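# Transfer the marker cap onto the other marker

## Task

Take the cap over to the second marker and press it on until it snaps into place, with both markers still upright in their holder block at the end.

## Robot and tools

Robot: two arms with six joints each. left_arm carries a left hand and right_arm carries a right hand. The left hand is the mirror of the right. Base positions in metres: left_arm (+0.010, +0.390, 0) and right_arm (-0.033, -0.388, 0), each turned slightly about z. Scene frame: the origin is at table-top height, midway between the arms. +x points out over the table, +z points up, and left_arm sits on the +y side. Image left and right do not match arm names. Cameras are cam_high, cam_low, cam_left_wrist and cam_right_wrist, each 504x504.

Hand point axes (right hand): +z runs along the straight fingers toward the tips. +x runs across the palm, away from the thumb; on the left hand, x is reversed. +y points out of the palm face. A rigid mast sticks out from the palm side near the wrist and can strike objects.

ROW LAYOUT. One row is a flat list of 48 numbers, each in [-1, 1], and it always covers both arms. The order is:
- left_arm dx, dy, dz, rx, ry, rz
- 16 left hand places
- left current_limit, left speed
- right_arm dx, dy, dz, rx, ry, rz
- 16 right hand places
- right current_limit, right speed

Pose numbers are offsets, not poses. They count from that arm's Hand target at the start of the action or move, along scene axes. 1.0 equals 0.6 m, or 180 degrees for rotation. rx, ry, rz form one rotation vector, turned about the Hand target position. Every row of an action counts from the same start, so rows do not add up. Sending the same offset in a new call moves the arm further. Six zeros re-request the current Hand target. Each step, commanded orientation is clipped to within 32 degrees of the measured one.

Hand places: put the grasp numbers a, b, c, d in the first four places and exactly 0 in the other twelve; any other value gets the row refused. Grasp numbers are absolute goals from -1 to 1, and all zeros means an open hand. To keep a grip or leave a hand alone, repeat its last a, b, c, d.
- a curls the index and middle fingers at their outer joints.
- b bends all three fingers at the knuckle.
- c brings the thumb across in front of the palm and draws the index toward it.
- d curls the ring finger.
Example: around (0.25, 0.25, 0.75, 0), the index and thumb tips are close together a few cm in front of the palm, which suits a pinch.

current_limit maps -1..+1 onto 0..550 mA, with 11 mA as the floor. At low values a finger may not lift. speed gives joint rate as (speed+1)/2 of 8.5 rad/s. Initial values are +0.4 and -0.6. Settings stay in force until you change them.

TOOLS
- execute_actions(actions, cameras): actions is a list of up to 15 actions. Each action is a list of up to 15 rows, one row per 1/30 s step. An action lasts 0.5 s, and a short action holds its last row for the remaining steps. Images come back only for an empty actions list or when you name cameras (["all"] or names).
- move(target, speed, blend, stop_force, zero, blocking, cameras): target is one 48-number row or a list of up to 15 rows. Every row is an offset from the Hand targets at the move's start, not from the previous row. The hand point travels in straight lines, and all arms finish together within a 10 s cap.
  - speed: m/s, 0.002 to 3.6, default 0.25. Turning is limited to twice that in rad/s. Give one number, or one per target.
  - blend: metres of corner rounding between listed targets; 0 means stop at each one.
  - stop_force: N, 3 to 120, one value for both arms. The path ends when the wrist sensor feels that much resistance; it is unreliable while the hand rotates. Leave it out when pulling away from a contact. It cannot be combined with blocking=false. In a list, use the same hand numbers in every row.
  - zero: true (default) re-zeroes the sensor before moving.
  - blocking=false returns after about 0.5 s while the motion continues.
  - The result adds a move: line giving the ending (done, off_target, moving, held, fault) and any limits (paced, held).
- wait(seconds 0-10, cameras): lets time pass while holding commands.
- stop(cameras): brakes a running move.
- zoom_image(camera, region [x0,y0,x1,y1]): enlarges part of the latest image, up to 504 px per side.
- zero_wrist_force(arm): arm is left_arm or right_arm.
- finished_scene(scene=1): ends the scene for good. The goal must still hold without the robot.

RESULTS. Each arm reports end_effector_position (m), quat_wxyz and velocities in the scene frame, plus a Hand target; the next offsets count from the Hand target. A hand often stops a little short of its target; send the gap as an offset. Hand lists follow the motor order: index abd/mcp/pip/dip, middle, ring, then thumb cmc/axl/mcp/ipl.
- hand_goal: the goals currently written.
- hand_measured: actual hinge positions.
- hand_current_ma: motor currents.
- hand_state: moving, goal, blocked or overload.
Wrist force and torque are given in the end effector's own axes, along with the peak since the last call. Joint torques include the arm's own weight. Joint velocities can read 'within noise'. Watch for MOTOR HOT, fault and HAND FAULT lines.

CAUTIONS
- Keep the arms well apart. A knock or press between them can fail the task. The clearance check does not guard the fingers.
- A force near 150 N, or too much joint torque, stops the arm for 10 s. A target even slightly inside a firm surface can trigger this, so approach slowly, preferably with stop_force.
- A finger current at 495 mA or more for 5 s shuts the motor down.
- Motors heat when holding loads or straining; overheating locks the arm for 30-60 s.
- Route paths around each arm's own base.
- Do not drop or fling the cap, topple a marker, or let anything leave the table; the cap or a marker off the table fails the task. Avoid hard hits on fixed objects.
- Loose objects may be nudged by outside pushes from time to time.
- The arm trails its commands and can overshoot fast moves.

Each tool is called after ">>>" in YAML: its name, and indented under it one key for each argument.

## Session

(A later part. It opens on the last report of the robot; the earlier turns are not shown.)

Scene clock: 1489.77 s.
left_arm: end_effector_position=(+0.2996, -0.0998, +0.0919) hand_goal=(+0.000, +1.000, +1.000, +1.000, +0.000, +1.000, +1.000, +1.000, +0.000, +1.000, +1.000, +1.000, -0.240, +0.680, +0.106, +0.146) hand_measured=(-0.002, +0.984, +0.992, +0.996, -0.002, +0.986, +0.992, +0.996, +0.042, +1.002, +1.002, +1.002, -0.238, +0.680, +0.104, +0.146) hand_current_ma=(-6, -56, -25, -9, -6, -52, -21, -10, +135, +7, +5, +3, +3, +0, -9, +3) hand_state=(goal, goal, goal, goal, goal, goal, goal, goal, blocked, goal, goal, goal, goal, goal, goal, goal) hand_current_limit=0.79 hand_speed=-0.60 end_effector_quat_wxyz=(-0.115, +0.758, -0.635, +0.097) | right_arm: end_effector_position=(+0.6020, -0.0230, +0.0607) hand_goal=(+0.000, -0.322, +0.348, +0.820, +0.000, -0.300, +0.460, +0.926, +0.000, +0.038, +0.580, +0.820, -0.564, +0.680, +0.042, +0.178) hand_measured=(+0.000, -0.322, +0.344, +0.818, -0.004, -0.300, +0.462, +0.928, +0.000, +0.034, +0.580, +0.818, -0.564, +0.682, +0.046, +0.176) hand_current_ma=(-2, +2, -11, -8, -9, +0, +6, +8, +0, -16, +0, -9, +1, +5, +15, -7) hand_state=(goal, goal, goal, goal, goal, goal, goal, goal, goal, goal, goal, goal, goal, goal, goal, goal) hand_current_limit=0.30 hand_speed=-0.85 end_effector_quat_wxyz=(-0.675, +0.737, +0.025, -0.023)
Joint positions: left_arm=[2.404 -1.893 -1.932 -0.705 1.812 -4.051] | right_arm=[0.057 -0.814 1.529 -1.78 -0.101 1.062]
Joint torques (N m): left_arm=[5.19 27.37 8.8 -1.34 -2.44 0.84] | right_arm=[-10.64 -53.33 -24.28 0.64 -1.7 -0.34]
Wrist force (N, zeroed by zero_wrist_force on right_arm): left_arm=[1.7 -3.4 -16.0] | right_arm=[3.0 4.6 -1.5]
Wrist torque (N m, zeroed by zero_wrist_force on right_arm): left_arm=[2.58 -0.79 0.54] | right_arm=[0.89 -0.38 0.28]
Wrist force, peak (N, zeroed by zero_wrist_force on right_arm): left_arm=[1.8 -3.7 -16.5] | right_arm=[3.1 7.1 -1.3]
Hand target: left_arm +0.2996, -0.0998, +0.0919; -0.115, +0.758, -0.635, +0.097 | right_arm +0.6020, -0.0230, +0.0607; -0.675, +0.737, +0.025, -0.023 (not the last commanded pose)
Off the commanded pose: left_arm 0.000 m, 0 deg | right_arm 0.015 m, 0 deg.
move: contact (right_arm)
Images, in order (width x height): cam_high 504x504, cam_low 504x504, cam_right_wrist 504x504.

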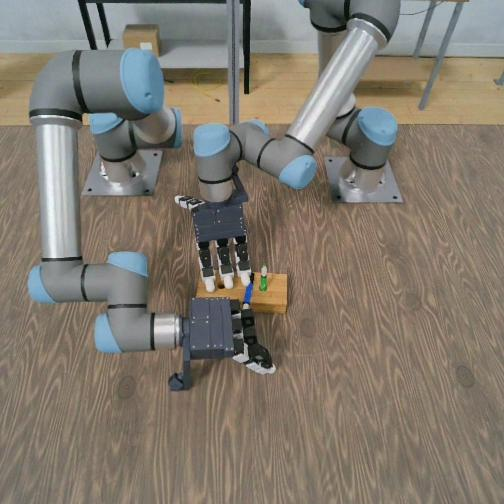

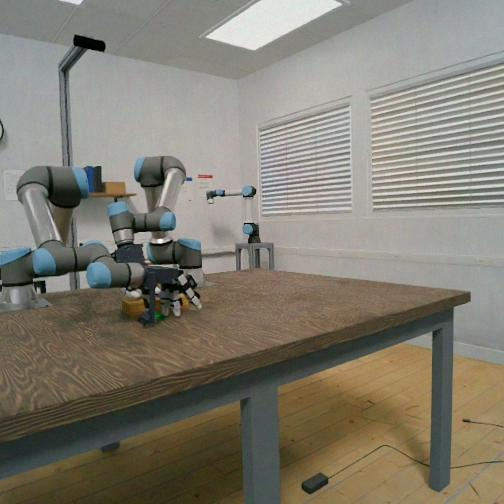

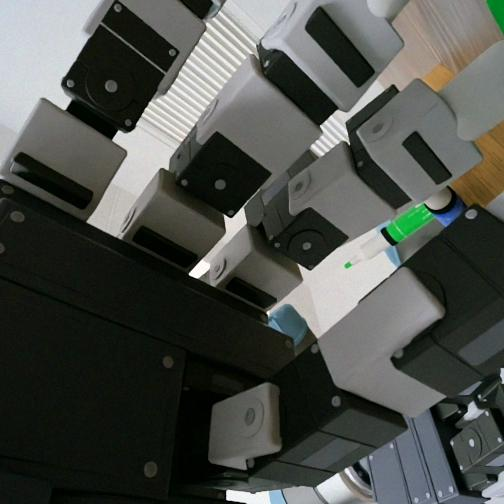

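>>> zoom_image:
  camera: "cam_high"
  region: [160, 280, 290, 410]

>>> zoom_image:
  camera: "cam_low"
  region: [110, 255, 220, 335]

>>> zoom_image:
  camera: "cam_right_wrist"
  region: [350, 0, 504, 154]

Scaled by 3.877.

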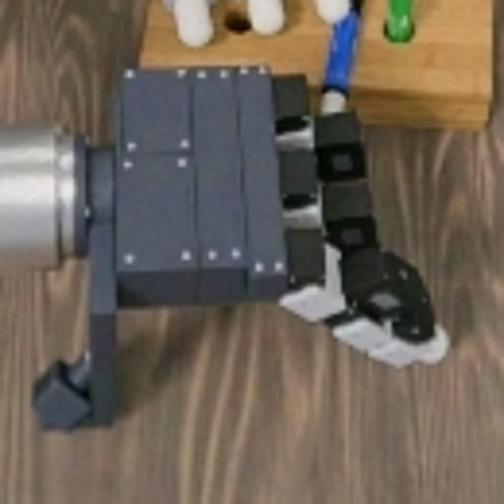

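Scaled by 4.582.

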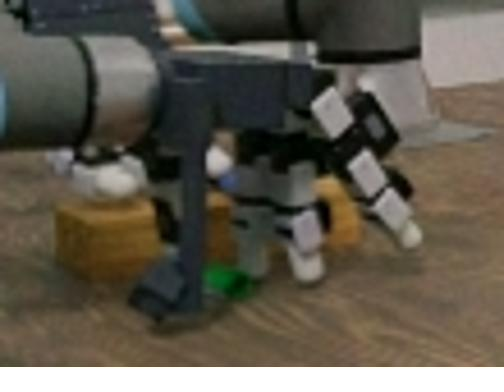

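Scaled by 3.273.

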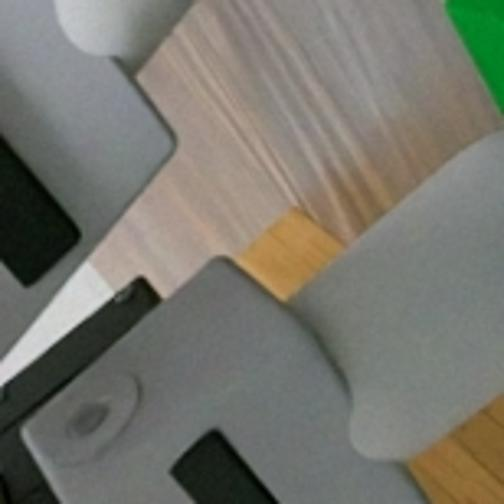

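>>> move:
  target:
    - [0,0,0,0,0,0,-1,-0.5,0.5,-1,0,0,0,0,0,0,0,0,0,0,0,0,0.79,-0.6,0,0,0.007,0,0,0,0,0.6,0.75,0,0,0,0,0,0,0,0,0,0,0,0,0,0.3,-0.85]
    - [0,0,0,0,0,0,-1,-0.5,0.5,-1,0,0,0,0,0,0,0,0,0,0,0,0,0.79,-0.6,0,-0.0167,0.007,0,0,0,0,0.6,0.75,0,0,0,0,0,0,0,0,0,0,0,0,0,0.3,-0.85]
  speed: 0.03
  blend: 0.003
  cameras: []

>>> move:
  target:
    - [0,0,0,0,0,0,-1,-0.5,0.5,-1,0,0,0,0,0,0,0,0,0,0,0,0,0.79,-0.6,0,0,-0.0333,0,0,0,0,0.6,0.75,0,0,0,0,0,0,0,0,0,0,0,0,0,0.3,-0.85]
  speed: 0.01
  stop_force: 3
  cameras: ["cam_low"]

>>> zoom_image:
  camera: "cam_low"
  region: [110, 255, 220, 335]

Scene clock: 1493.03 s.
left_arm: end_effector_position=(+0.2996, -0.0998, +0.0919) hand_goal=(+0.000, +1.000, +1.000, +1.000, +0.000, +1.000, +1.000, +1.000, +0.000, +1.000, +1.000, +1.000, -0.240, +0.680, +0.106, +0.146) hand_measured=(-0.002, +0.984, +0.992, +0.996, -0.002, +0.986, +0.992, +0.996, +0.042, +1.002, +1.002, +1.002, -0.238, +0.680, +0.104, +0.146) hand_current_ma=(-6, -56, -25, -9, -6, -52, -21, -10, +135, +7, +5, +3, +3, +0, -9, +3) hand_state=(goal, goal, goal, goal, goal, goal, goal, goal, blocked, goal, goal, goal, goal, goal, goal, goal) hand_current_limit=0.79 hand_speed=-0.60 end_effector_quat_wxyz=(-0.115, +0.758, -0.635, +0.097) | right_arm: end_effector_position=(+0.6020, -0.0329, +0.0650) hand_goal=(+0.000, -0.322, +0.348, +0.820, +0.000, -0.300, +0.460, +0.926, +0.000, +0.038, +0.580, +0.820, -0.564, +0.680, +0.042, +0.178) hand_measured=(+0.000, -0.322, +0.346, +0.818, -0.004, -0.300, +0.462, +0.928, +0.000, +0.034, +0.580, +0.818, -0.564, +0.682, +0.046, +0.176) hand_current_ma=(-2, +2, -9, -8, -9, +0, +6, +8, +0, -16, +0, -9, +1, +5, +15, -7) hand_state=(goal, goal, goal, goal, goal, goal, goal, goal, goal, goal, goal, goal, goal, goal, goal, goal) hand_current_limit=0.30 hand_speed=-0.85 end_effector_quat_wxyz=(-0.674, +0.738, +0.024, -0.023)
Joint positions: left_arm=[2.404 -1.893 -1.932 -0.705 1.812 -4.051] | right_arm=[0.042 -0.828 1.514 -1.645 -0.109 0.958]
Joint torques (N m): left_arm=[5.76 27.03 8.04 -1.36 -2.29 0.52] | right_arm=[-10.88 -35.87 -28.76 0.76 -1.43 -1.62]
Wrist force (N, zeroed by zero_wrist_force on right_arm): left_arm=[1.6 -3.3 -15.9] | right_arm=[3.0 6.9 -0.9]
Wrist torque (N m, zeroed by zero_wrist_force on right_arm): left_arm=[2.59 -0.77 0.53] | right_arm=[0.88 -0.41 0.26]
Wrist force, peak (N, zeroed by zero_wrist_force on right_arm): left_arm=[1.6 -3.8 -16.5] | right_arm=[3.1 7.0 -1.1]
Hand target: left_arm +0.2996, -0.0998, +0.0919; -0.115, +0.758, -0.635, +0.097 | right_arm +0.6020, -0.0330, +0.0649; -0.675, +0.737, +0.025, -0.023
Off the commanded pose: left_arm 0.000 m, 0 deg | right_arm 0.000 m, 0 deg.
move: done; blend cut to 0.0021 m at target 1
No camera images: "cameras" was empty.

Scene clock: 1494.57 s.
left_arm: end_effector_position=(+0.2996, -0.0998, +0.0919) hand_goal=(+0.000, +1.000, +1.000, +1.000, +0.000, +1.000, +1.000, +1.000, +0.000, +1.000, +1.000, +1.000, -0.240, +0.680, +0.106, +0.146) hand_measured=(-0.002, +0.984, +0.992, +0.996, -0.002, +0.986, +0.992, +0.996, +0.042, +1.002, +1.002, +1.002, -0.238, +0.680, +0.104, +0.146) hand_current_ma=(-6, -56, -25, -9, -6, -52, -21, -10, +135, +7, +5, +3, +3, +0, -9, +3) hand_state=(goal, goal, goal, goal, goal, goal, goal, goal, blocked, goal, goal, goal, goal, goal, goal, goal) hand_current_limit=0.79 hand_speed=-0.60 end_effector_quat_wxyz=(-0.115, +0.758, -0.635, +0.097) | right_arm: end_effector_position=(+0.6020, -0.0329, +0.0606) hand_goal=(+0.000, -0.322, +0.348, +0.820, +0.000, -0.300, +0.460, +0.926, +0.000, +0.038, +0.580, +0.820, -0.564, +0.680, +0.042, +0.178) hand_measured=(+0.000, -0.322, +0.344, +0.818, -0.004, -0.300, +0.462, +0.928, +0.000, +0.034, +0.580, +0.818, -0.564, +0.682, +0.046, +0.176) hand_current_ma=(-1, +2, -11, -7, -9, +0, +6, +8, +0, -16, +0, -9, +1, +5, +15, -7) hand_state=(goal, goal, goal, goal, goal, goal, goal, goal, goal, goal, goal, goal, goal, goal, goal, goal) hand_current_limit=0.30 hand_speed=-0.85 end_effector_quat_wxyz=(-0.674, +0.738, +0.024, -0.023)
Joint positions: left_arm=[2.404 -1.893 -1.932 -0.705 1.812 -4.051] | right_arm=[0.042 -0.821 1.514 -1.649 -0.109 0.954]
Joint torques (N m): left_arm=[5.23 27.55 8.47 -1.34 -2.35 0.81] | right_arm=[-9.93 -52.2 -18.41 0.55 -1.42 1.13]
Wrist force (N, zeroed by zero_wrist_force on right_arm): left_arm=[1.6 -3.8 -16.3] | right_arm=[2.8 3.0 -1.4]
Wrist torque (N m, zeroed by zero_wrist_force on right_arm): left_arm=[2.56 -0.76 0.53] | right_arm=[0.81 -0.38 0.31]
Wrist force, peak (N, zeroed by zero_wrist_force on right_arm): left_arm=[1.8 -3.7 -16.5] | right_arm=[2.5 6.9 -1.2]
Hand target: left_arm +0.2996, -0.0998, +0.0919; -0.115, +0.758, -0.635, +0.097 | right_arm +0.6020, -0.0329, +0.0606; -0.674, +0.738, +0.024, -0.023 (not the last commanded pose)
Off the commanded pose: left_arm 0.000 m, 0 deg | right_arm 0.016 m, 0 deg.
move: contact (right_arm)
Images, in order (width x height): cam_low 504x504.

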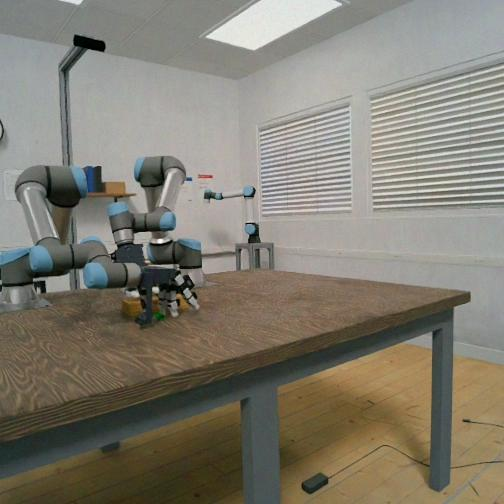

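Scaled by 4.582.

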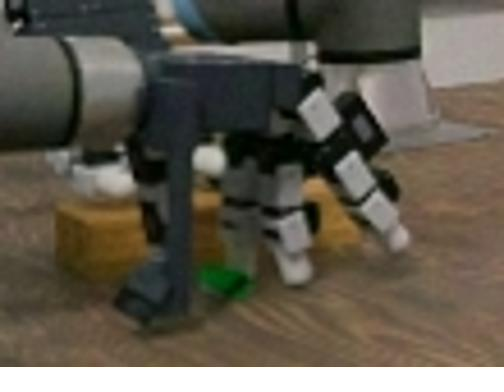

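>>> move:
  target:
    - [0,0,0,0,0,0,-1,-0.5,0.5,-1,0,0,0,0,0,0,0,0,0,0,0,0,0.79,-0.6,0,0,0.0015,0,0,0,0,0.6,0.75,0,0,0,0,0,0,0,0,0,0,0,0,0,0.3,-0.85]
    - [0,0,0,0,0,0,-1,-0.5,0.5,-1,0,0,0,0,0,0,0,0,0,0,0,0,0.79,-0.6,0,0.0182,0.0015,0,0,0,0,0.6,0.75,0,0,0,0,0,0,0,0,0,0,0,0,0,0.3,-0.85]
  speed: 0.02
  blend: 0.001
  cameras: ["cam_high","cam_low"]

>>> zoom_image:
  camera: "cam_low"
  region: [110, 255, 220, 335]

Scene clock: 1497.70 s.
left_arm: end_effector_position=(+0.2996, -0.0998, +0.0919) hand_goal=(+0.000, +1.000, +1.000, +1.000, +0.000, +1.000, +1.000, +1.000, +0.000, +1.000, +1.000, +1.000, -0.240, +0.680, +0.106, +0.146) hand_measured=(-0.002, +0.984, +0.992, +0.996, -0.002, +0.986, +0.992, +0.996, +0.042, +1.002, +1.002, +1.002, -0.238, +0.680, +0.104, +0.146) hand_current_ma=(-6, -56, -25, -9, -6, -52, -21, -10, +135, +7, +5, +3, +3, +0, -9, +3) hand_state=(goal, goal, goal, goal, goal, goal, goal, goal, blocked, goal, goal, goal, goal, goal, goal, goal) hand_current_limit=0.79 hand_speed=-0.60 end_effector_quat_wxyz=(-0.115, +0.758, -0.635, +0.097) | right_arm: end_effector_position=(+0.6020, -0.0221, +0.0615) hand_goal=(+0.000, -0.322, +0.348, +0.820, +0.000, -0.300, +0.460, +0.926, +0.000, +0.038, +0.580, +0.820, -0.564, +0.680, +0.042, +0.178) hand_measured=(+0.000, -0.322, +0.346, +0.818, -0.002, -0.300, +0.462, +0.928, +0.000, +0.034, +0.580, +0.818, -0.564, +0.682, +0.046, +0.176) hand_current_ma=(-1, +2, -9, -7, -9, +0, +6, +8, +0, -16, +0, -9, +1, +5, +15, -7) hand_state=(goal, goal, goal, goal, goal, goal, goal, goal, goal, goal, goal, goal, goal, goal, goal, goal) hand_current_limit=0.30 hand_speed=-0.85 end_effector_quat_wxyz=(-0.675, +0.737, +0.025, -0.023)
Joint positions: left_arm=[2.404 -1.893 -1.932 -0.705 1.812 -4.051] | right_arm=[0.058 -0.814 1.53 -1.787 -0.101 1.07]
Joint torques (N m): left_arm=[4.99 27.57 8.66 -1.48 -2.42 0.73] | right_arm=[11.64 -35.95 -7.11 -5.08 4.27 1.25]
Wrist force (N, zeroed by zero_wrist_force on right_arm): left_arm=[1.6 -3.5 -16.0] | right_arm=[2.9 6.9 -1.0]
Wrist torque (N m, zeroed by zero_wrist_force on right_arm): left_arm=[2.57 -0.77 0.53] | right_arm=[0.91 -0.38 0.14]
Wrist force, peak (N, zeroed by zero_wrist_force on right_arm): left_arm=[1.6 -3.8 -16.4] | right_arm=[3.3 7.1 -1.1]
Hand target: left_arm +0.2996, -0.0998, +0.0919; -0.115, +0.758, -0.635, +0.097 | right_arm +0.6020, -0.0220, +0.0615; -0.674, +0.738, +0.024, -0.023
Off the commanded pose: left_arm 0.000 m, 0 deg | right_arm 0.000 m, 0 deg.
move: done; blend cut to 0.0005 m at target 1
Images, in order (width x height): cam_high 504x504, cam_low 504x504.

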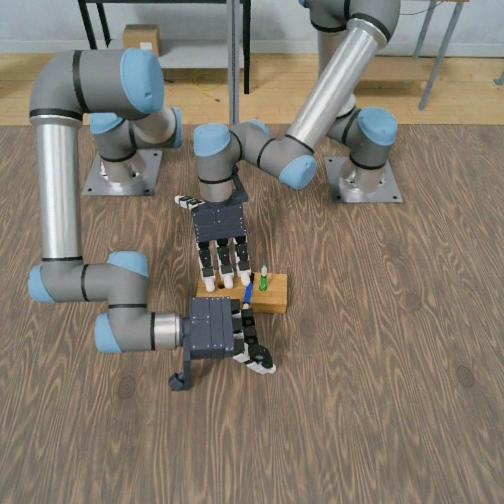

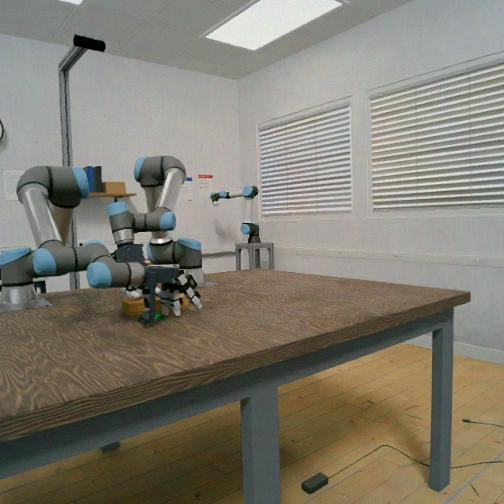

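Scaled by 4.582.

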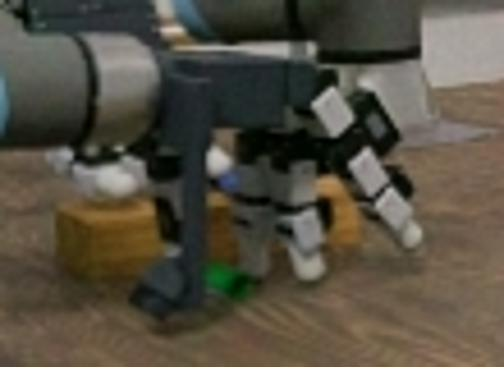

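>>> move:
  target:
    - [0,0,0,0,0,0,-1,-0.5,0.5,-1,0,0,0,0,0,0,0,0,0,0,0,0,0.79,-0.6,0,-0.0167,0.01,0,0,0,0,0.6,0.75,0,0,0,0,0,0,0,0,0,0,0,0,0,0.3,-0.85]
    - [0,0,0,0,0,0,-1,-0.5,0.5,-1,0,0,0,0,0,0,0,0,0,0,0,0,0.79,-0.6,0,-0.0167,0.12,0,0,0,0,0.6,0.75,0,0,0,0,0,0,0,0,0,0,0,0,0,0.3,-0.85]
    - [0,0,0,0,0,0,-1,-0.5,0.5,-1,0,0,0,0,0,0,0,0,0,0,0,0,0.79,-0.6,0,-0.2,0.12,0,0,0,0,0.6,0.75,0,0,0,0,0,0,0,0,0,0,0,0,0,0.3,-0.85]
  speed: 0.15
  blend: [0.003,0.02,0]
  cameras: ["cam_high","cam_low"]

>>> zoom_image:
  camera: "cam_low"
  region: [110, 255, 220, 335]

>>> zoom_image:
  camera: "cam_high"
  region: [180, 300, 270, 390]

Scene clock: 1501.77 s.
left_arm: end_effector_position=(+0.2996, -0.0998, +0.0919) hand_goal=(+0.000, +1.000, +1.000, +1.000, +0.000, +1.000, +1.000, +1.000, +0.000, +1.000, +1.000, +1.000, -0.240, +0.680, +0.106, +0.146) hand_measured=(-0.002, +0.984, +0.992, +0.996, -0.002, +0.986, +0.992, +0.996, +0.042, +1.002, +1.002, +1.002, -0.238, +0.680, +0.104, +0.146) hand_current_ma=(-6, -56, -25, -9, -6, -52, -21, -10, +135, +7, +5, +3, +3, +0, -9, +3) hand_state=(goal, goal, goal, goal, goal, goal, goal, goal, blocked, goal, goal, goal, goal, goal, goal, goal) hand_current_limit=0.79 hand_speed=-0.60 end_effector_quat_wxyz=(-0.115, +0.758, -0.635, +0.097) | right_arm: end_effector_position=(+0.6020, -0.1420, +0.1335) hand_goal=(+0.000, -0.322, +0.348, +0.820, +0.000, -0.300, +0.460, +0.926, +0.000, +0.038, +0.580, +0.820, -0.564, +0.680, +0.042, +0.178) hand_measured=(+0.000, -0.322, +0.346, +0.818, -0.002, -0.300, +0.462, +0.928, +0.000, +0.034, +0.580, +0.818, -0.564, +0.682, +0.046, +0.176) hand_current_ma=(-1, +1, -9, -7, -8, -1, +6, +8, +0, -17, +0, -9, +1, +5, +15, -7) hand_state=(goal, goal, goal, goal, goal, goal, goal, goal, goal, goal, goal, goal, goal, goal, goal, goal) hand_current_limit=0.30 hand_speed=-0.85 end_effector_quat_wxyz=(-0.674, +0.738, +0.024, -0.023)
Joint positions: left_arm=[2.404 -1.893 -1.932 -0.705 1.812 -4.051] | right_arm=[-0.121 -0.896 1.325 -0.81 -0.243 0.372]
Joint torques (N m): left_arm=[5.05 27.52 8.1 -1.35 -2.32 0.64] | right_arm=[-9.52 -34.7 -28.81 2.28 -2.11 -1.39]
Wrist force (N, zeroed by zero_wrist_force on right_arm): left_arm=[1.7 -3.6 -16.1] | right_arm=[2.9 6.2 -0.7]
Wrist torque (N m, zeroed by zero_wrist_force on right_arm): left_arm=[2.58 -0.77 0.53] | right_arm=[0.84 -0.46 0.24]
Wrist force, peak (N, zeroed by zero_wrist_force on right_arm): left_arm=[1.6 -3.9 -16.4] | right_arm=[2.9 8.0 -1.2]
Hand target: left_arm +0.2996, -0.0998, +0.0919; -0.115, +0.758, -0.635, +0.097 | right_arm +0.6020, -0.1420, +0.1335; -0.674, +0.738, +0.024, -0.023
Off the commanded pose: left_arm 0.000 m, 0 deg | right_arm 0.000 m, 0 deg.
move: done
Images, in order (width x height): cam_high 504x504, cam_low 504x504.

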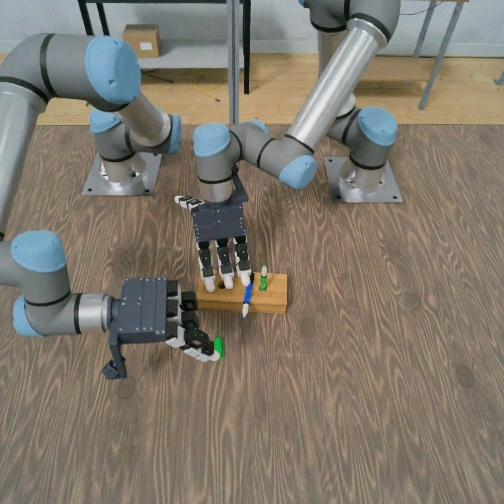

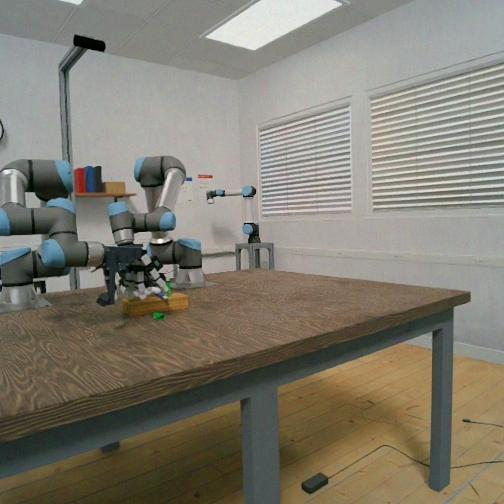

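Scaled by 4.582.

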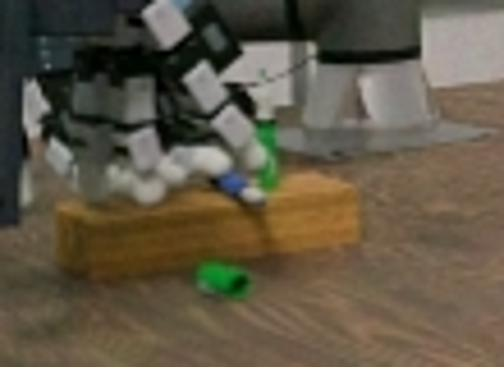

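Scaled by 5.600.

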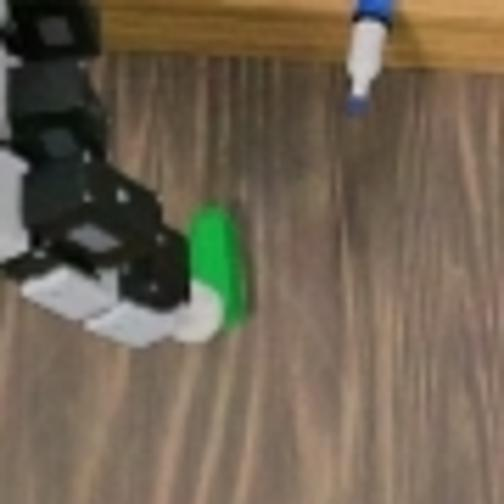

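>>> zoom_image:
  camera: "cam_high"
  region: [215, 260, 285, 330]

>>> zoom_image:
  camera: "cam_low"
  region: [130, 265, 200, 325]

Scaled by 7.200.

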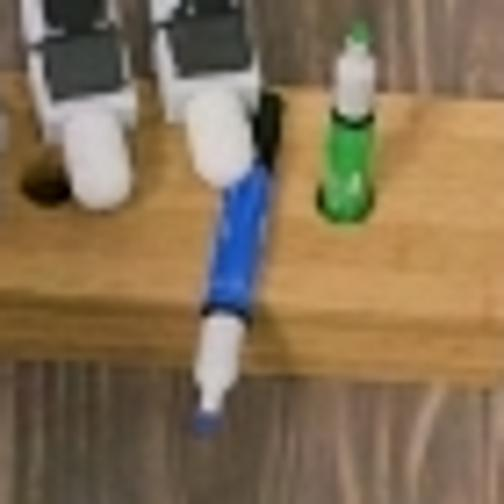

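Scaled by 7.200.

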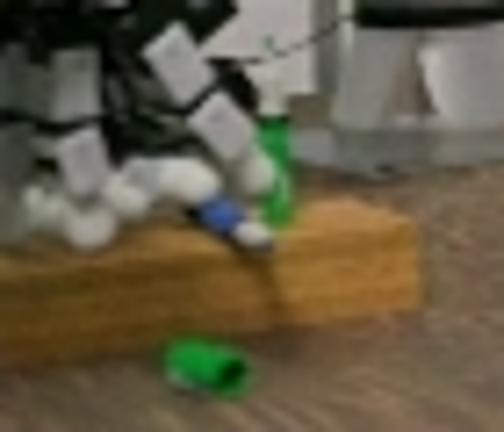

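>>> move:
  target:
    - [0,0,0,0,0,0,-1,-0.5,0.5,-1,0,0,0,0,0,0,0,0,0,0,0,0,0.79,-0.6,0,0,0.2,0.0277,0.0019,0,0,0.45,0.75,0,0,0,0,0,0,0,0,0,0,0,0,0,0.79,-0.7]
    - [0,0,0,0,0,0,-1,-0.5,0.5,-1,0,0,0,0,0,0,0,0,0,0,0,0,0.79,-0.6,-0.1167,0.2033,0.2,0.0277,0.0019,-0.0694,0,0.45,0.75,0,0,0,0,0,0,0,0,0,0,0,0,0,0.79,-0.7]
  speed: 0.15
  cameras: ["cam_high"]

Scene clock: 1521.10 s.
left_arm: end_effector_position=(+0.2996, -0.0998, +0.0919) hand_goal=(+0.000, +1.000, +1.000, +1.000, +0.000, +1.000, +1.000, +1.000, +0.000, +1.000, +1.000, +1.000, -0.240, +0.680, +0.106, +0.146) hand_measured=(-0.002, +0.984, +0.992, +0.996, -0.002, +0.986, +0.992, +0.996, +0.042, +1.002, +1.002, +1.002, -0.238, +0.680, +0.104, +0.146) hand_current_ma=(-6, -56, -25, -9, -6, -52, -21, -10, +135, +7, +5, +3, +3, +0, -9, +3) hand_state=(goal, goal, goal, goal, goal, goal, goal, goal, blocked, goal, goal, goal, goal, goal, goal, goal) hand_current_limit=0.79 hand_speed=-0.60 end_effector_quat_wxyz=(-0.115, +0.758, -0.635, +0.097) | right_arm: end_effector_position=(+0.5320, -0.0200, +0.2535) hand_goal=(+0.000, -0.120, +0.302, +0.790, +0.000, -0.038, +0.490, +0.926, +0.000, +0.262, +0.580, +0.790, -0.564, +0.680, +0.042, +0.148) hand_measured=(+0.000, -0.130, +0.304, +0.792, -0.002, -0.052, +0.486, +0.928, +0.000, +0.242, +0.580, +0.792, -0.564, +0.682, +0.046, +0.150) hand_current_ma=(-1, -41, +7, +8, -8, -53, -15, +8, +0, -82, +0, +7, +1, +5, +15, +10) hand_state=(goal, goal, goal, goal, goal, goal, goal, goal, goal, goal, goal, goal, goal, goal, goal, goal) hand_current_limit=0.79 hand_speed=-0.70 end_effector_quat_wxyz=(+0.704, -0.706, +0.057, -0.050)
Joint positions: left_arm=[2.404 -1.893 -1.932 -0.705 1.812 -4.051] | right_arm=[0.046 -1.133 1.414 -0.259 0.158 -0.012]
Joint torques (N m): left_arm=[4.63 27.45 7.1 -1.26 -2.33 0.68] | right_arm=[11.76 -45.13 -8.7 -2.95 2.52 1.16]
Wrist force (N, zeroed by zero_wrist_force on right_arm): left_arm=[1.7 -3.6 -16.2] | right_arm=[3.1 5.9 -1.3]
Wrist torque (N m, zeroed by zero_wrist_force on right_arm): left_arm=[2.58 -0.78 0.54] | right_arm=[0.72 -0.37 0.10]
Wrist force, peak (N, zeroed by zero_wrist_force on right_arm): left_arm=[1.8 -3.8 -16.5] | right_arm=[2.8 7.8 -0.7]
Hand target: left_arm +0.2996, -0.0998, +0.0919; -0.115, +0.758, -0.635, +0.097 | right_arm +0.5320, -0.0200, +0.2535; +0.704, -0.706, +0.057, -0.050
Off the commanded pose: left_arm 0.000 m, 0 deg | right_arm 0.000 m, 0 deg.
move: done
Images, in order (width x height): cam_high 504x504.

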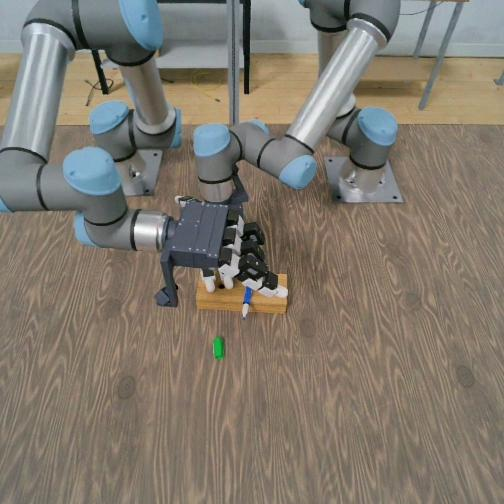

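>>> zoom_image:
  camera: "cam_high"
  region: [190, 300, 260, 370]

Scaled by 7.200.

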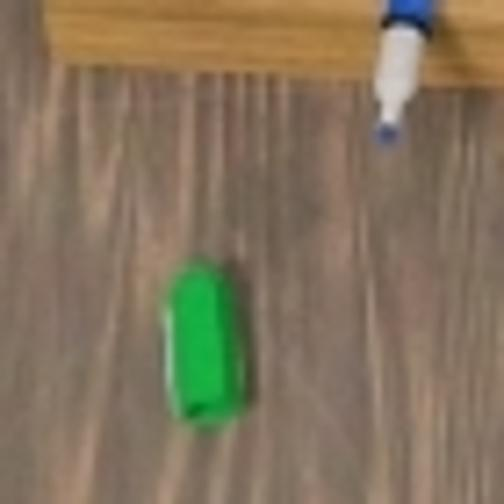

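>>> move:
  target:
    - [0,0,0,0,0,0,-1,-0.5,0.5,-1,0,0,0,0,0,0,0,0,0,0,0,0,0.79,-0.6,-0.045,0.085,-0.1333,0,0,0,0,0.45,0.75,0,0,0,0,0,0,0,0,0,0,0,0,0,0.79,-0.7]
  speed: 0.12
  cameras: ["cam_high","cam_low","cam_right_wrist","cam_left_wrist"]

>>> zoom_image:
  camera: "cam_high"
  region: [190, 230, 300, 340]

>>> zoom_image:
  camera: "cam_low"
  region: [110, 240, 220, 330]

Scene clock: 1524.03 s.
left_arm: end_effector_position=(+0.2996, -0.0998, +0.0919) hand_goal=(+0.000, +1.000, +1.000, +1.000, +0.000, +1.000, +1.000, +1.000, +0.000, +1.000, +1.000, +1.000, -0.240, +0.680, +0.106, +0.146) hand_measured=(-0.002, +0.984, +0.992, +0.996, -0.002, +0.986, +0.992, +0.996, +0.042, +1.002, +1.002, +1.002, -0.238, +0.680, +0.104, +0.146) hand_current_ma=(-6, -56, -25, -9, -6, -52, -21, -10, +135, +7, +5, +3, +3, +0, -9, +3) hand_state=(goal, goal, goal, goal, goal, goal, goal, goal, blocked, goal, goal, goal, goal, goal, goal, goal) hand_current_limit=0.79 hand_speed=-0.60 end_effector_quat_wxyz=(-0.115, +0.758, -0.635, +0.097) | right_arm: end_effector_position=(+0.5050, +0.0309, +0.1736) hand_goal=(+0.000, -0.120, +0.302, +0.790, +0.000, -0.038, +0.490, +0.926, +0.000, +0.262, +0.580, +0.790, -0.564, +0.680, +0.042, +0.148) hand_measured=(+0.000, -0.130, +0.304, +0.792, -0.002, -0.052, +0.486, +0.928, +0.000, +0.242, +0.580, +0.792, -0.564, +0.682, +0.046, +0.150) hand_current_ma=(-1, -41, +7, +8, -8, -53, -15, +8, +0, -82, +0, +7, +1, +5, +15, +10) hand_state=(goal, goal, goal, goal, goal, goal, goal, goal, goal, goal, goal, goal, goal, goal, goal, goal) hand_current_limit=0.79 hand_speed=-0.70 end_effector_quat_wxyz=(+0.704, -0.706, +0.057, -0.050)
Joint positions: left_arm=[2.404 -1.893 -1.932 -0.705 1.812 -4.051] | right_arm=[0.141 -1.091 1.57 -0.468 0.254 -0.001]
Joint torques (N m): left_arm=[5.13 27.52 7.89 -1.22 -2.31 0.76] | right_arm=[10.83 -27.22 -7.35 -3.42 2.62 1.3]
Wrist force (N, zeroed by zero_wrist_force on right_arm): left_arm=[1.5 -3.7 -16.0] | right_arm=[2.8 6.7 -1.6]
Wrist torque (N m, zeroed by zero_wrist_force on right_arm): left_arm=[2.54 -0.75 0.52] | right_arm=[0.85 -0.30 0.15]
Wrist force, peak (N, zeroed by zero_wrist_force on right_arm): left_arm=[1.6 -3.7 -16.5] | right_arm=[2.7 7.4 -1.2]
Hand target: left_arm +0.2996, -0.0998, +0.0919; -0.115, +0.758, -0.635, +0.097 | right_arm +0.5050, +0.0310, +0.1735; +0.704, -0.706, +0.057, -0.050
Off the commanded pose: left_arm 0.000 m, 0 deg | right_arm 0.000 m, 0 deg.
move: done

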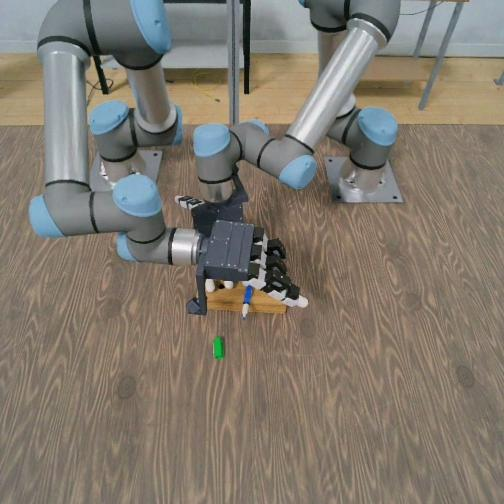

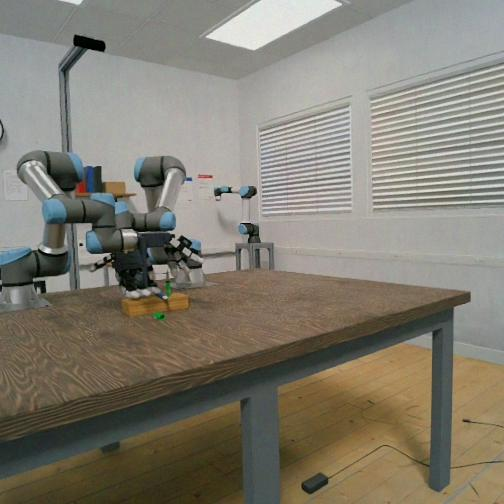

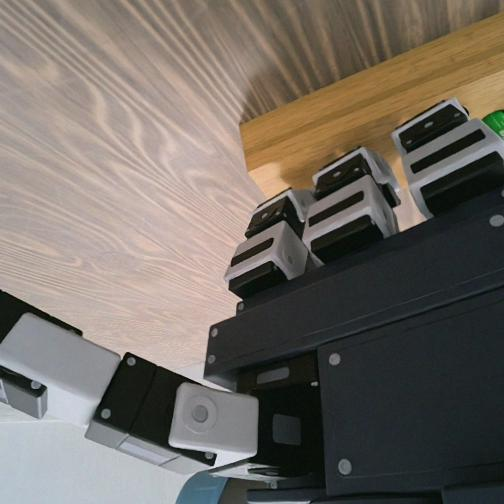

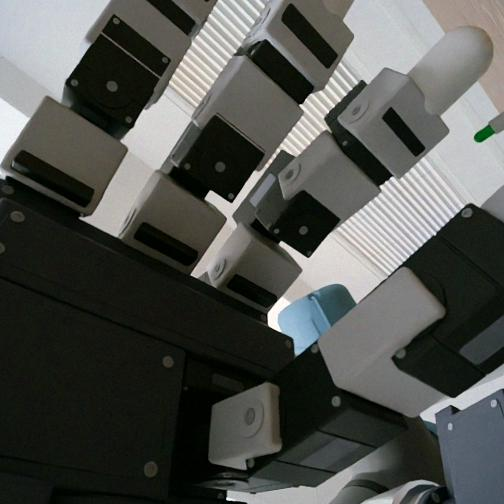

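Scaled by 4.582.

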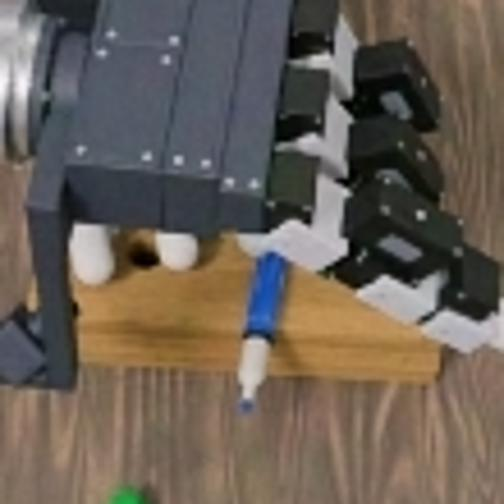

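Scaled by 4.582.

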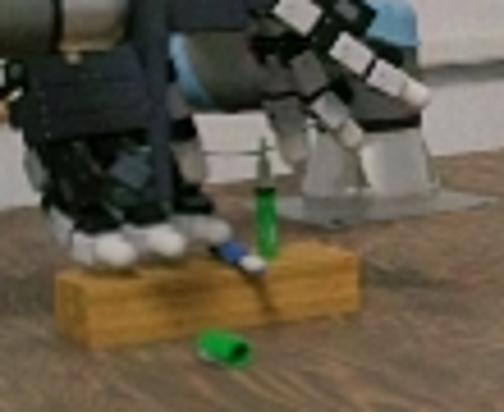

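>>> move:
  target:
    - [0,0,0,0,0,0,-1,-0.5,0.5,-1,0,0,0,0,0,0,0,0,0,0,0,0,0.79,-0.6,0,0,-0.0933,0,0,0,0,0.45,0.75,0,0,0,0,0,0,0,0,0,0,0,0,0,0.79,-0.7]
  speed: 0.04
  stop_force: 4
  cameras: []

>>> move:
  target:
    - [0,0,0,0,0,0,-1,-0.5,0.5,-1,0,0,0,0,0,0,0,0,0,0,0,0,0.79,-0.6,0,0,-0.05,0,0,0,0,0.45,0.75,0,0,0,0,0,0,0,0,0,0,0,0,0,0.79,-0.7]
  speed: 0.015
  stop_force: 3
  cameras: ["cam_high","cam_low"]

>>> zoom_image:
  camera: "cam_high"
  region: [190, 230, 300, 340]

>>> zoom_image:
  camera: "cam_low"
  region: [110, 240, 220, 330]

Scene clock: 1527.27 s.
left_arm: end_effector_position=(+0.2996, -0.0998, +0.0919) hand_goal=(+0.000, +1.000, +1.000, +1.000, +0.000, +1.000, +1.000, +1.000, +0.000, +1.000, +1.000, +1.000, -0.240, +0.680, +0.106, +0.146) hand_measured=(-0.002, +0.984, +0.992, +0.996, -0.002, +0.986, +0.992, +0.996, +0.042, +1.002, +1.002, +1.002, -0.238, +0.680, +0.104, +0.146) hand_current_ma=(-6, -56, -25, -9, -6, -52, -21, -10, +135, +7, +5, +3, +3, +0, -9, +3) hand_state=(goal, goal, goal, goal, goal, goal, goal, goal, blocked, goal, goal, goal, goal, goal, goal, goal) hand_current_limit=0.79 hand_speed=-0.60 end_effector_quat_wxyz=(-0.115, +0.758, -0.635, +0.097) | right_arm: end_effector_position=(+0.5050, +0.0310, +0.1176) hand_goal=(+0.000, -0.120, +0.302, +0.790, +0.000, -0.038, +0.490, +0.926, +0.000, +0.262, +0.580, +0.790, -0.564, +0.680, +0.042, +0.148) hand_measured=(+0.000, -0.130, +0.304, +0.792, -0.002, -0.052, +0.486, +0.928, +0.000, +0.242, +0.580, +0.792, -0.564, +0.682, +0.046, +0.150) hand_current_ma=(-1, -40, +7, +8, -8, -53, -15, +8, +0, -82, +0, +7, +1, +5, +15, +10) hand_state=(goal, goal, goal, goal, goal, goal, goal, goal, goal, goal, goal, goal, goal, goal, goal, goal) hand_current_limit=0.79 hand_speed=-0.70 end_effector_quat_wxyz=(+0.704, -0.706, +0.057, -0.050)
Joint positions: left_arm=[2.404 -1.893 -1.932 -0.705 1.812 -4.051] | right_arm=[0.141 -1.023 1.626 -0.593 0.254 -0.001]
Joint torques (N m): left_arm=[5.02 27.75 6.42 -1.44 -2.23 0.68] | right_arm=[-0.99 -26.93 -6.63 -3.55 1.61 1.35]
Wrist force (N, zeroed by zero_wrist_force on right_arm): left_arm=[1.7 -3.7 -15.9] | right_arm=[2.8 6.7 -1.1]
Wrist torque (N m, zeroed by zero_wrist_force on right_arm): left_arm=[2.55 -0.77 0.54] | right_arm=[0.81 -0.34 0.14]
Wrist force, peak (N, zeroed by zero_wrist_force on right_arm): left_arm=[1.4 -3.8 -16.5] | right_arm=[3.0 7.3 -1.2]
Hand target: left_arm +0.2996, -0.0998, +0.0919; -0.115, +0.758, -0.635, +0.097 | right_arm +0.5050, +0.0310, +0.1176; +0.704, -0.706, +0.057, -0.050
Off the commanded pose: left_arm 0.000 m, 0 deg | right_arm 0.000 m, 0 deg.
move: done
No camera images: "cameras" was empty.

Scene clock: 1529.30 s.
left_arm: end_effector_position=(+0.2996, -0.0998, +0.0919) hand_goal=(+0.000, +1.000, +1.000, +1.000, +0.000, +1.000, +1.000, +1.000, +0.000, +1.000, +1.000, +1.000, -0.240, +0.680, +0.106, +0.146) hand_measured=(-0.002, +0.984, +0.992, +0.996, -0.002, +0.978, +0.988, +0.996, +0.042, +1.002, +1.002, +1.002, -0.238, +0.680, +0.104, +0.146) hand_current_ma=(-6, -56, -25, -9, -5, -82, -37, -12, +135, +7, +5, +3, +3, +0, -9, +3) hand_state=(goal, goal, goal, goal, goal, blocked, goal, goal, blocked, goal, goal, goal, goal, goal, goal, goal) hand_current_limit=0.79 hand_speed=-0.60 end_effector_quat_wxyz=(-0.115, +0.758, -0.635, +0.097) | right_arm: end_effector_position=(+0.5050, +0.0310, +0.1050) hand_goal=(+0.000, -0.120, +0.302, +0.790, +0.000, -0.038, +0.490, +0.926, +0.000, +0.262, +0.580, +0.790, -0.564, +0.680, +0.042, +0.148) hand_measured=(+0.000, -0.130, +0.304, +0.792, -0.002, -0.052, +0.486, +0.928, +0.000, +0.242, +0.580, +0.792, -0.564, +0.682, +0.042, +0.150) hand_current_ma=(-1, -40, +7, +8, -8, -53, -15, +8, +0, -82, +0, +7, -3, +5, -1, +5) hand_state=(goal, goal, goal, goal, goal, goal, goal, goal, goal, goal, goal, goal, goal, goal, goal, goal) hand_current_limit=0.79 hand_speed=-0.70 end_effector_quat_wxyz=(+0.704, -0.706, +0.057, -0.050)
Joint positions: left_arm=[2.404 -1.893 -1.932 -0.705 1.812 -4.051] | right_arm=[0.141 -1.006 1.636 -0.619 0.254 -0.001]
Joint torques (N m): left_arm=[5.43 26.73 6.99 -1.35 -2.26 0.59] | right_arm=[-7.3 -46.47 -26.45 2.3 0.93 -0.36]
Wrist force (N, zeroed by zero_wrist_force on right_arm): left_arm=[1.9 -3.3 -15.9] | right_arm=[3.2 4.3 -2.0]
Wrist torque (N m, zeroed by zero_wrist_force on right_arm): left_arm=[2.51 -0.77 0.55] | right_arm=[0.65 -0.38 0.22]
Wrist force, peak (N, zeroed by zero_wrist_force on right_arm): left_arm=[1.6 -3.8 -16.4] | right_arm=[2.9 7.1 -1.4]
Hand target: left_arm +0.2996, -0.0998, +0.0919; -0.115, +0.758, -0.635, +0.097 | right_arm +0.5050, +0.0310, +0.1050; +0.704, -0.706, +0.057, -0.050 (not the last commanded pose)
Off the commanded pose: left_arm 0.000 m, 0 deg | right_arm 0.017 m, 0 deg.
move: contact (right_arm)
Images, in order (width x height): cam_high 504x504, cam_low 504x504.

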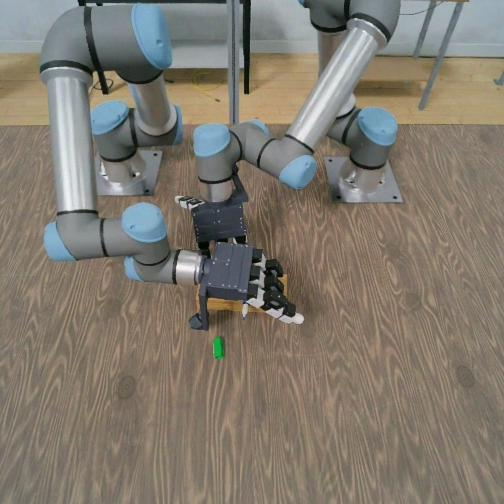

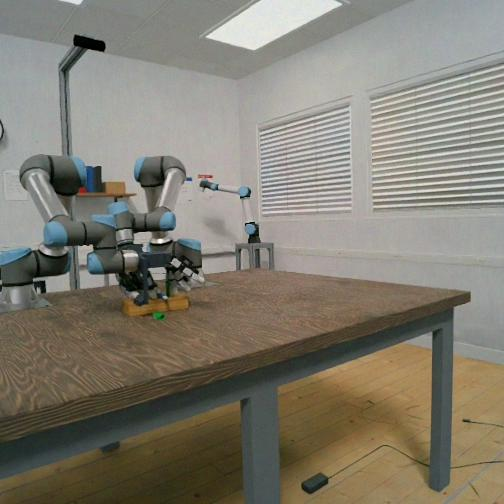

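Scaled by 4.582.

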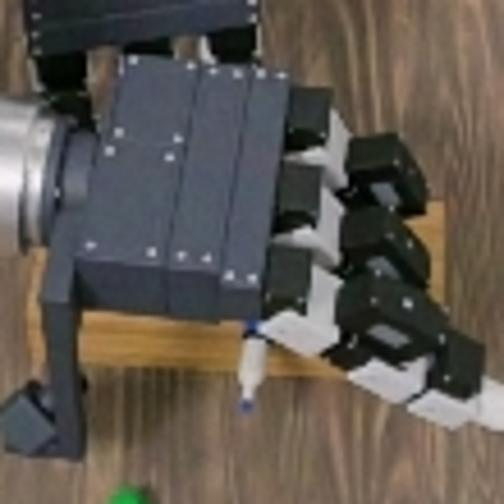

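Scaled by 4.582.

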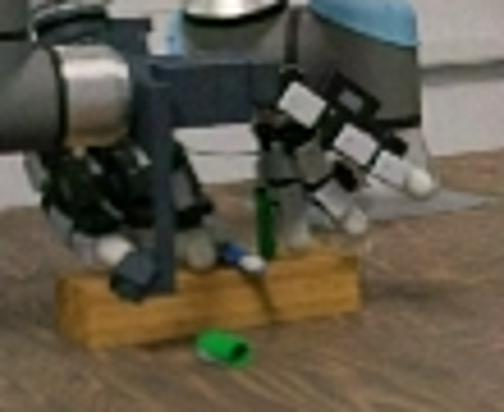

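>>> move:
  target:
    - [0,0,0,0,0,0,-1,-0.5,0.5,-1,0,0,0,0,0,0,0,0,0,0,0,0,0.79,-0.6,0,0,0.03,0,0,0,0,0.45,0.75,0,0,0,0,0,0,0,0,0,0,0,0,0,0.79,-0.7]
    - [0,0,0,0,0,0,-1,-0.5,0.5,-1,0,0,0,0,0,0,0,0,0,0,0,0,0.79,-0.6,0.0267,0,0.03,0,0,0,0,0.45,0.75,0,0,0,0,0,0,0,0,0,0,0,0,0,0.79,-0.7]
  speed: 0.05
  blend: 0.003
  cameras: []

>>> move:
  target:
    - [0,0,0,0,0,0,-1,-0.5,0.5,-1,0,0,0,0,0,0,0,0,0,0,0,0,0.79,-0.6,0,0,-0.06,0,0,0,0,0.45,0.75,0,0,0,0,0,0,0,0,0,0,0,0,0,0.79,-0.7]
  speed: 0.015
  stop_force: 3
  cameras: ["cam_high","cam_low"]

>>> zoom_image:
  camera: "cam_low"
  region: [110, 240, 220, 330]

Scene clock: 1533.03 s.
left_arm: end_effector_position=(+0.2996, -0.0998, +0.0919) hand_goal=(+0.000, +1.000, +1.000, +1.000, +0.000, +1.000, +1.000, +1.000, +0.000, +1.000, +1.000, +1.000, -0.240, +0.680, +0.106, +0.146) hand_measured=(-0.002, +0.984, +0.992, +0.996, -0.002, +0.982, +0.992, +0.996, +0.042, +1.002, +1.002, +1.002, -0.238, +0.680, +0.104, +0.146) hand_current_ma=(-6, -56, -25, -9, -5, -63, -24, -10, +135, +7, +5, +3, +3, +0, -9, +3) hand_state=(goal, goal, goal, goal, goal, goal, goal, goal, blocked, goal, goal, goal, goal, goal, goal, goal) hand_current_limit=0.79 hand_speed=-0.60 end_effector_quat_wxyz=(-0.115, +0.758, -0.635, +0.097) | right_arm: end_effector_position=(+0.5209, +0.0310, +0.1230) hand_goal=(+0.000, -0.120, +0.302, +0.790, +0.000, -0.038, +0.490, +0.926, +0.000, +0.262, +0.580, +0.790, -0.564, +0.680, +0.042, +0.148) hand_measured=(+0.000, -0.130, +0.304, +0.792, -0.002, -0.052, +0.486, +0.928, +0.000, +0.242, +0.580, +0.792, -0.566, +0.682, +0.042, +0.150) hand_current_ma=(-1, -40, +7, +8, -8, -53, -15, +8, +0, -82, +0, +7, -4, +5, -1, +5) hand_state=(goal, goal, goal, goal, goal, goal, goal, goal, goal, goal, goal, goal, goal, goal, goal, goal) hand_current_limit=0.79 hand_speed=-0.70 end_effector_quat_wxyz=(+0.704, -0.706, +0.057, -0.050)
Joint positions: left_arm=[2.404 -1.893 -1.932 -0.705 1.812 -4.051] | right_arm=[0.138 -1 1.57 -0.559 0.251 -0.001]
Joint torques (N m): left_arm=[5.54 26.88 7.4 -1.36 -2.2 0.67] | right_arm=[-10.81 -29.47 -27.08 2.19 -2.97 -1.55]
Wrist force (N, zeroed by zero_wrist_force on right_arm): left_arm=[1.6 -3.4 -16.3] | right_arm=[3.1 7.0 -1.3]
Wrist torque (N m, zeroed by zero_wrist_force on right_arm): left_arm=[2.63 -0.76 0.53] | right_arm=[0.86 -0.38 0.26]
Wrist force, peak (N, zeroed by zero_wrist_force on right_arm): left_arm=[1.7 -3.9 -16.5] | right_arm=[3.3 7.4 -1.1]
Hand target: left_arm +0.2996, -0.0998, +0.0919; -0.115, +0.758, -0.635, +0.097 | right_arm +0.5210, +0.0310, +0.1230; +0.704, -0.706, +0.057, -0.050
Off the commanded pose: left_arm 0.000 m, 0 deg | right_arm 0.000 m, 0 deg.
move: done
No camera images: "cameras" was empty.

Scene clock: 1535.43 s.
left_arm: end_effector_position=(+0.2996, -0.0998, +0.0919) hand_goal=(+0.000, +1.000, +1.000, +1.000, +0.000, +1.000, +1.000, +1.000, +0.000, +1.000, +1.000, +1.000, -0.240, +0.680, +0.106, +0.146) hand_measured=(-0.002, +0.984, +0.992, +0.996, -0.002, +0.982, +0.992, +0.996, +0.042, +1.002, +1.002, +1.002, -0.238, +0.680, +0.104, +0.146) hand_current_ma=(-6, -56, -25, -9, -5, -63, -24, -10, +135, +7, +5, +3, +3, +0, -9, +3) hand_state=(goal, goal, goal, goal, goal, goal, goal, goal, blocked, goal, goal, goal, goal, goal, goal, goal) hand_current_limit=0.79 hand_speed=-0.60 end_effector_quat_wxyz=(-0.115, +0.758, -0.635, +0.097) | right_arm: end_effector_position=(+0.5210, +0.0310, +0.1050) hand_goal=(+0.000, -0.120, +0.302, +0.790, +0.000, -0.038, +0.490, +0.926, +0.000, +0.262, +0.580, +0.790, -0.564, +0.680, +0.042, +0.148) hand_measured=(+0.000, -0.130, +0.304, +0.792, -0.002, -0.052, +0.486, +0.928, +0.000, +0.242, +0.580, +0.792, -0.564, +0.682, +0.042, +0.148) hand_current_ma=(-1, -40, +7, +8, -8, -53, -15, +8, +0, -82, +0, +7, -2, +5, -2, +2) hand_state=(goal, goal, goal, goal, goal, goal, goal, goal, goal, goal, goal, goal, goal, goal, goal, goal) hand_current_limit=0.79 hand_speed=-0.70 end_effector_quat_wxyz=(+0.704, -0.706, +0.057, -0.050)
Joint positions: left_arm=[2.404 -1.893 -1.932 -0.705 1.812 -4.051] | right_arm=[0.138 -0.976 1.585 -0.597 0.251 -0.001]
Joint torques (N m): left_arm=[5.32 27.4 7.07 -1.25 -2.27 0.53] | right_arm=[-6.86 -47.05 -26.27 2.32 -2.33 -0.24]
Wrist force (N, zeroed by zero_wrist_force on right_arm): left_arm=[1.7 -3.6 -16.1] | right_arm=[2.7 3.9 -2.3]
Wrist torque (N m, zeroed by zero_wrist_force on right_arm): left_arm=[2.59 -0.78 0.54] | right_arm=[0.59 -0.35 0.27]
Wrist force, peak (N, zeroed by zero_wrist_force on right_arm): left_arm=[1.7 -3.7 -16.5] | right_arm=[3.0 -6.5 -5.0]
Hand target: left_arm +0.2996, -0.0998, +0.0919; -0.115, +0.758, -0.635, +0.097 | right_arm +0.5210, +0.0310, +0.1050; +0.704, -0.706, +0.057, -0.050 (not the last commanded pose)
Off the commanded pose: left_arm 0.000 m, 0 deg | right_arm 0.018 m, 0 deg.
move: contact (right_arm)
Images, in order (width x height): cam_high 504x504, cam_low 504x504.

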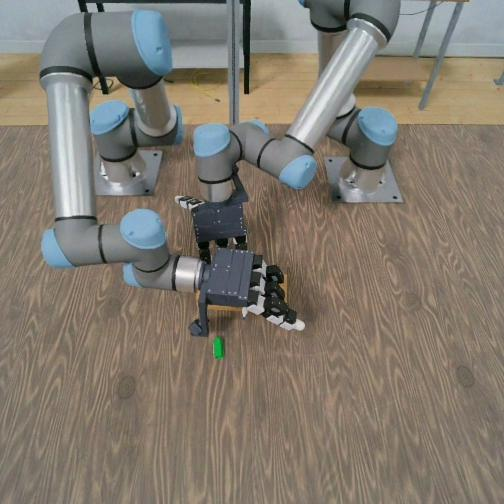

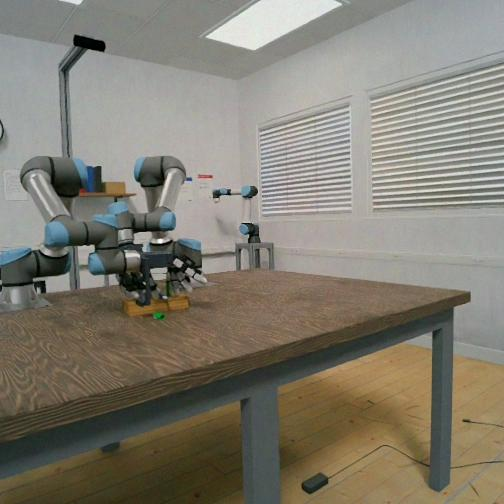

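Scaled by 4.582.

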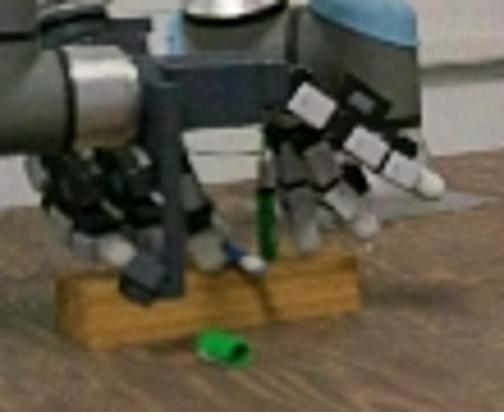

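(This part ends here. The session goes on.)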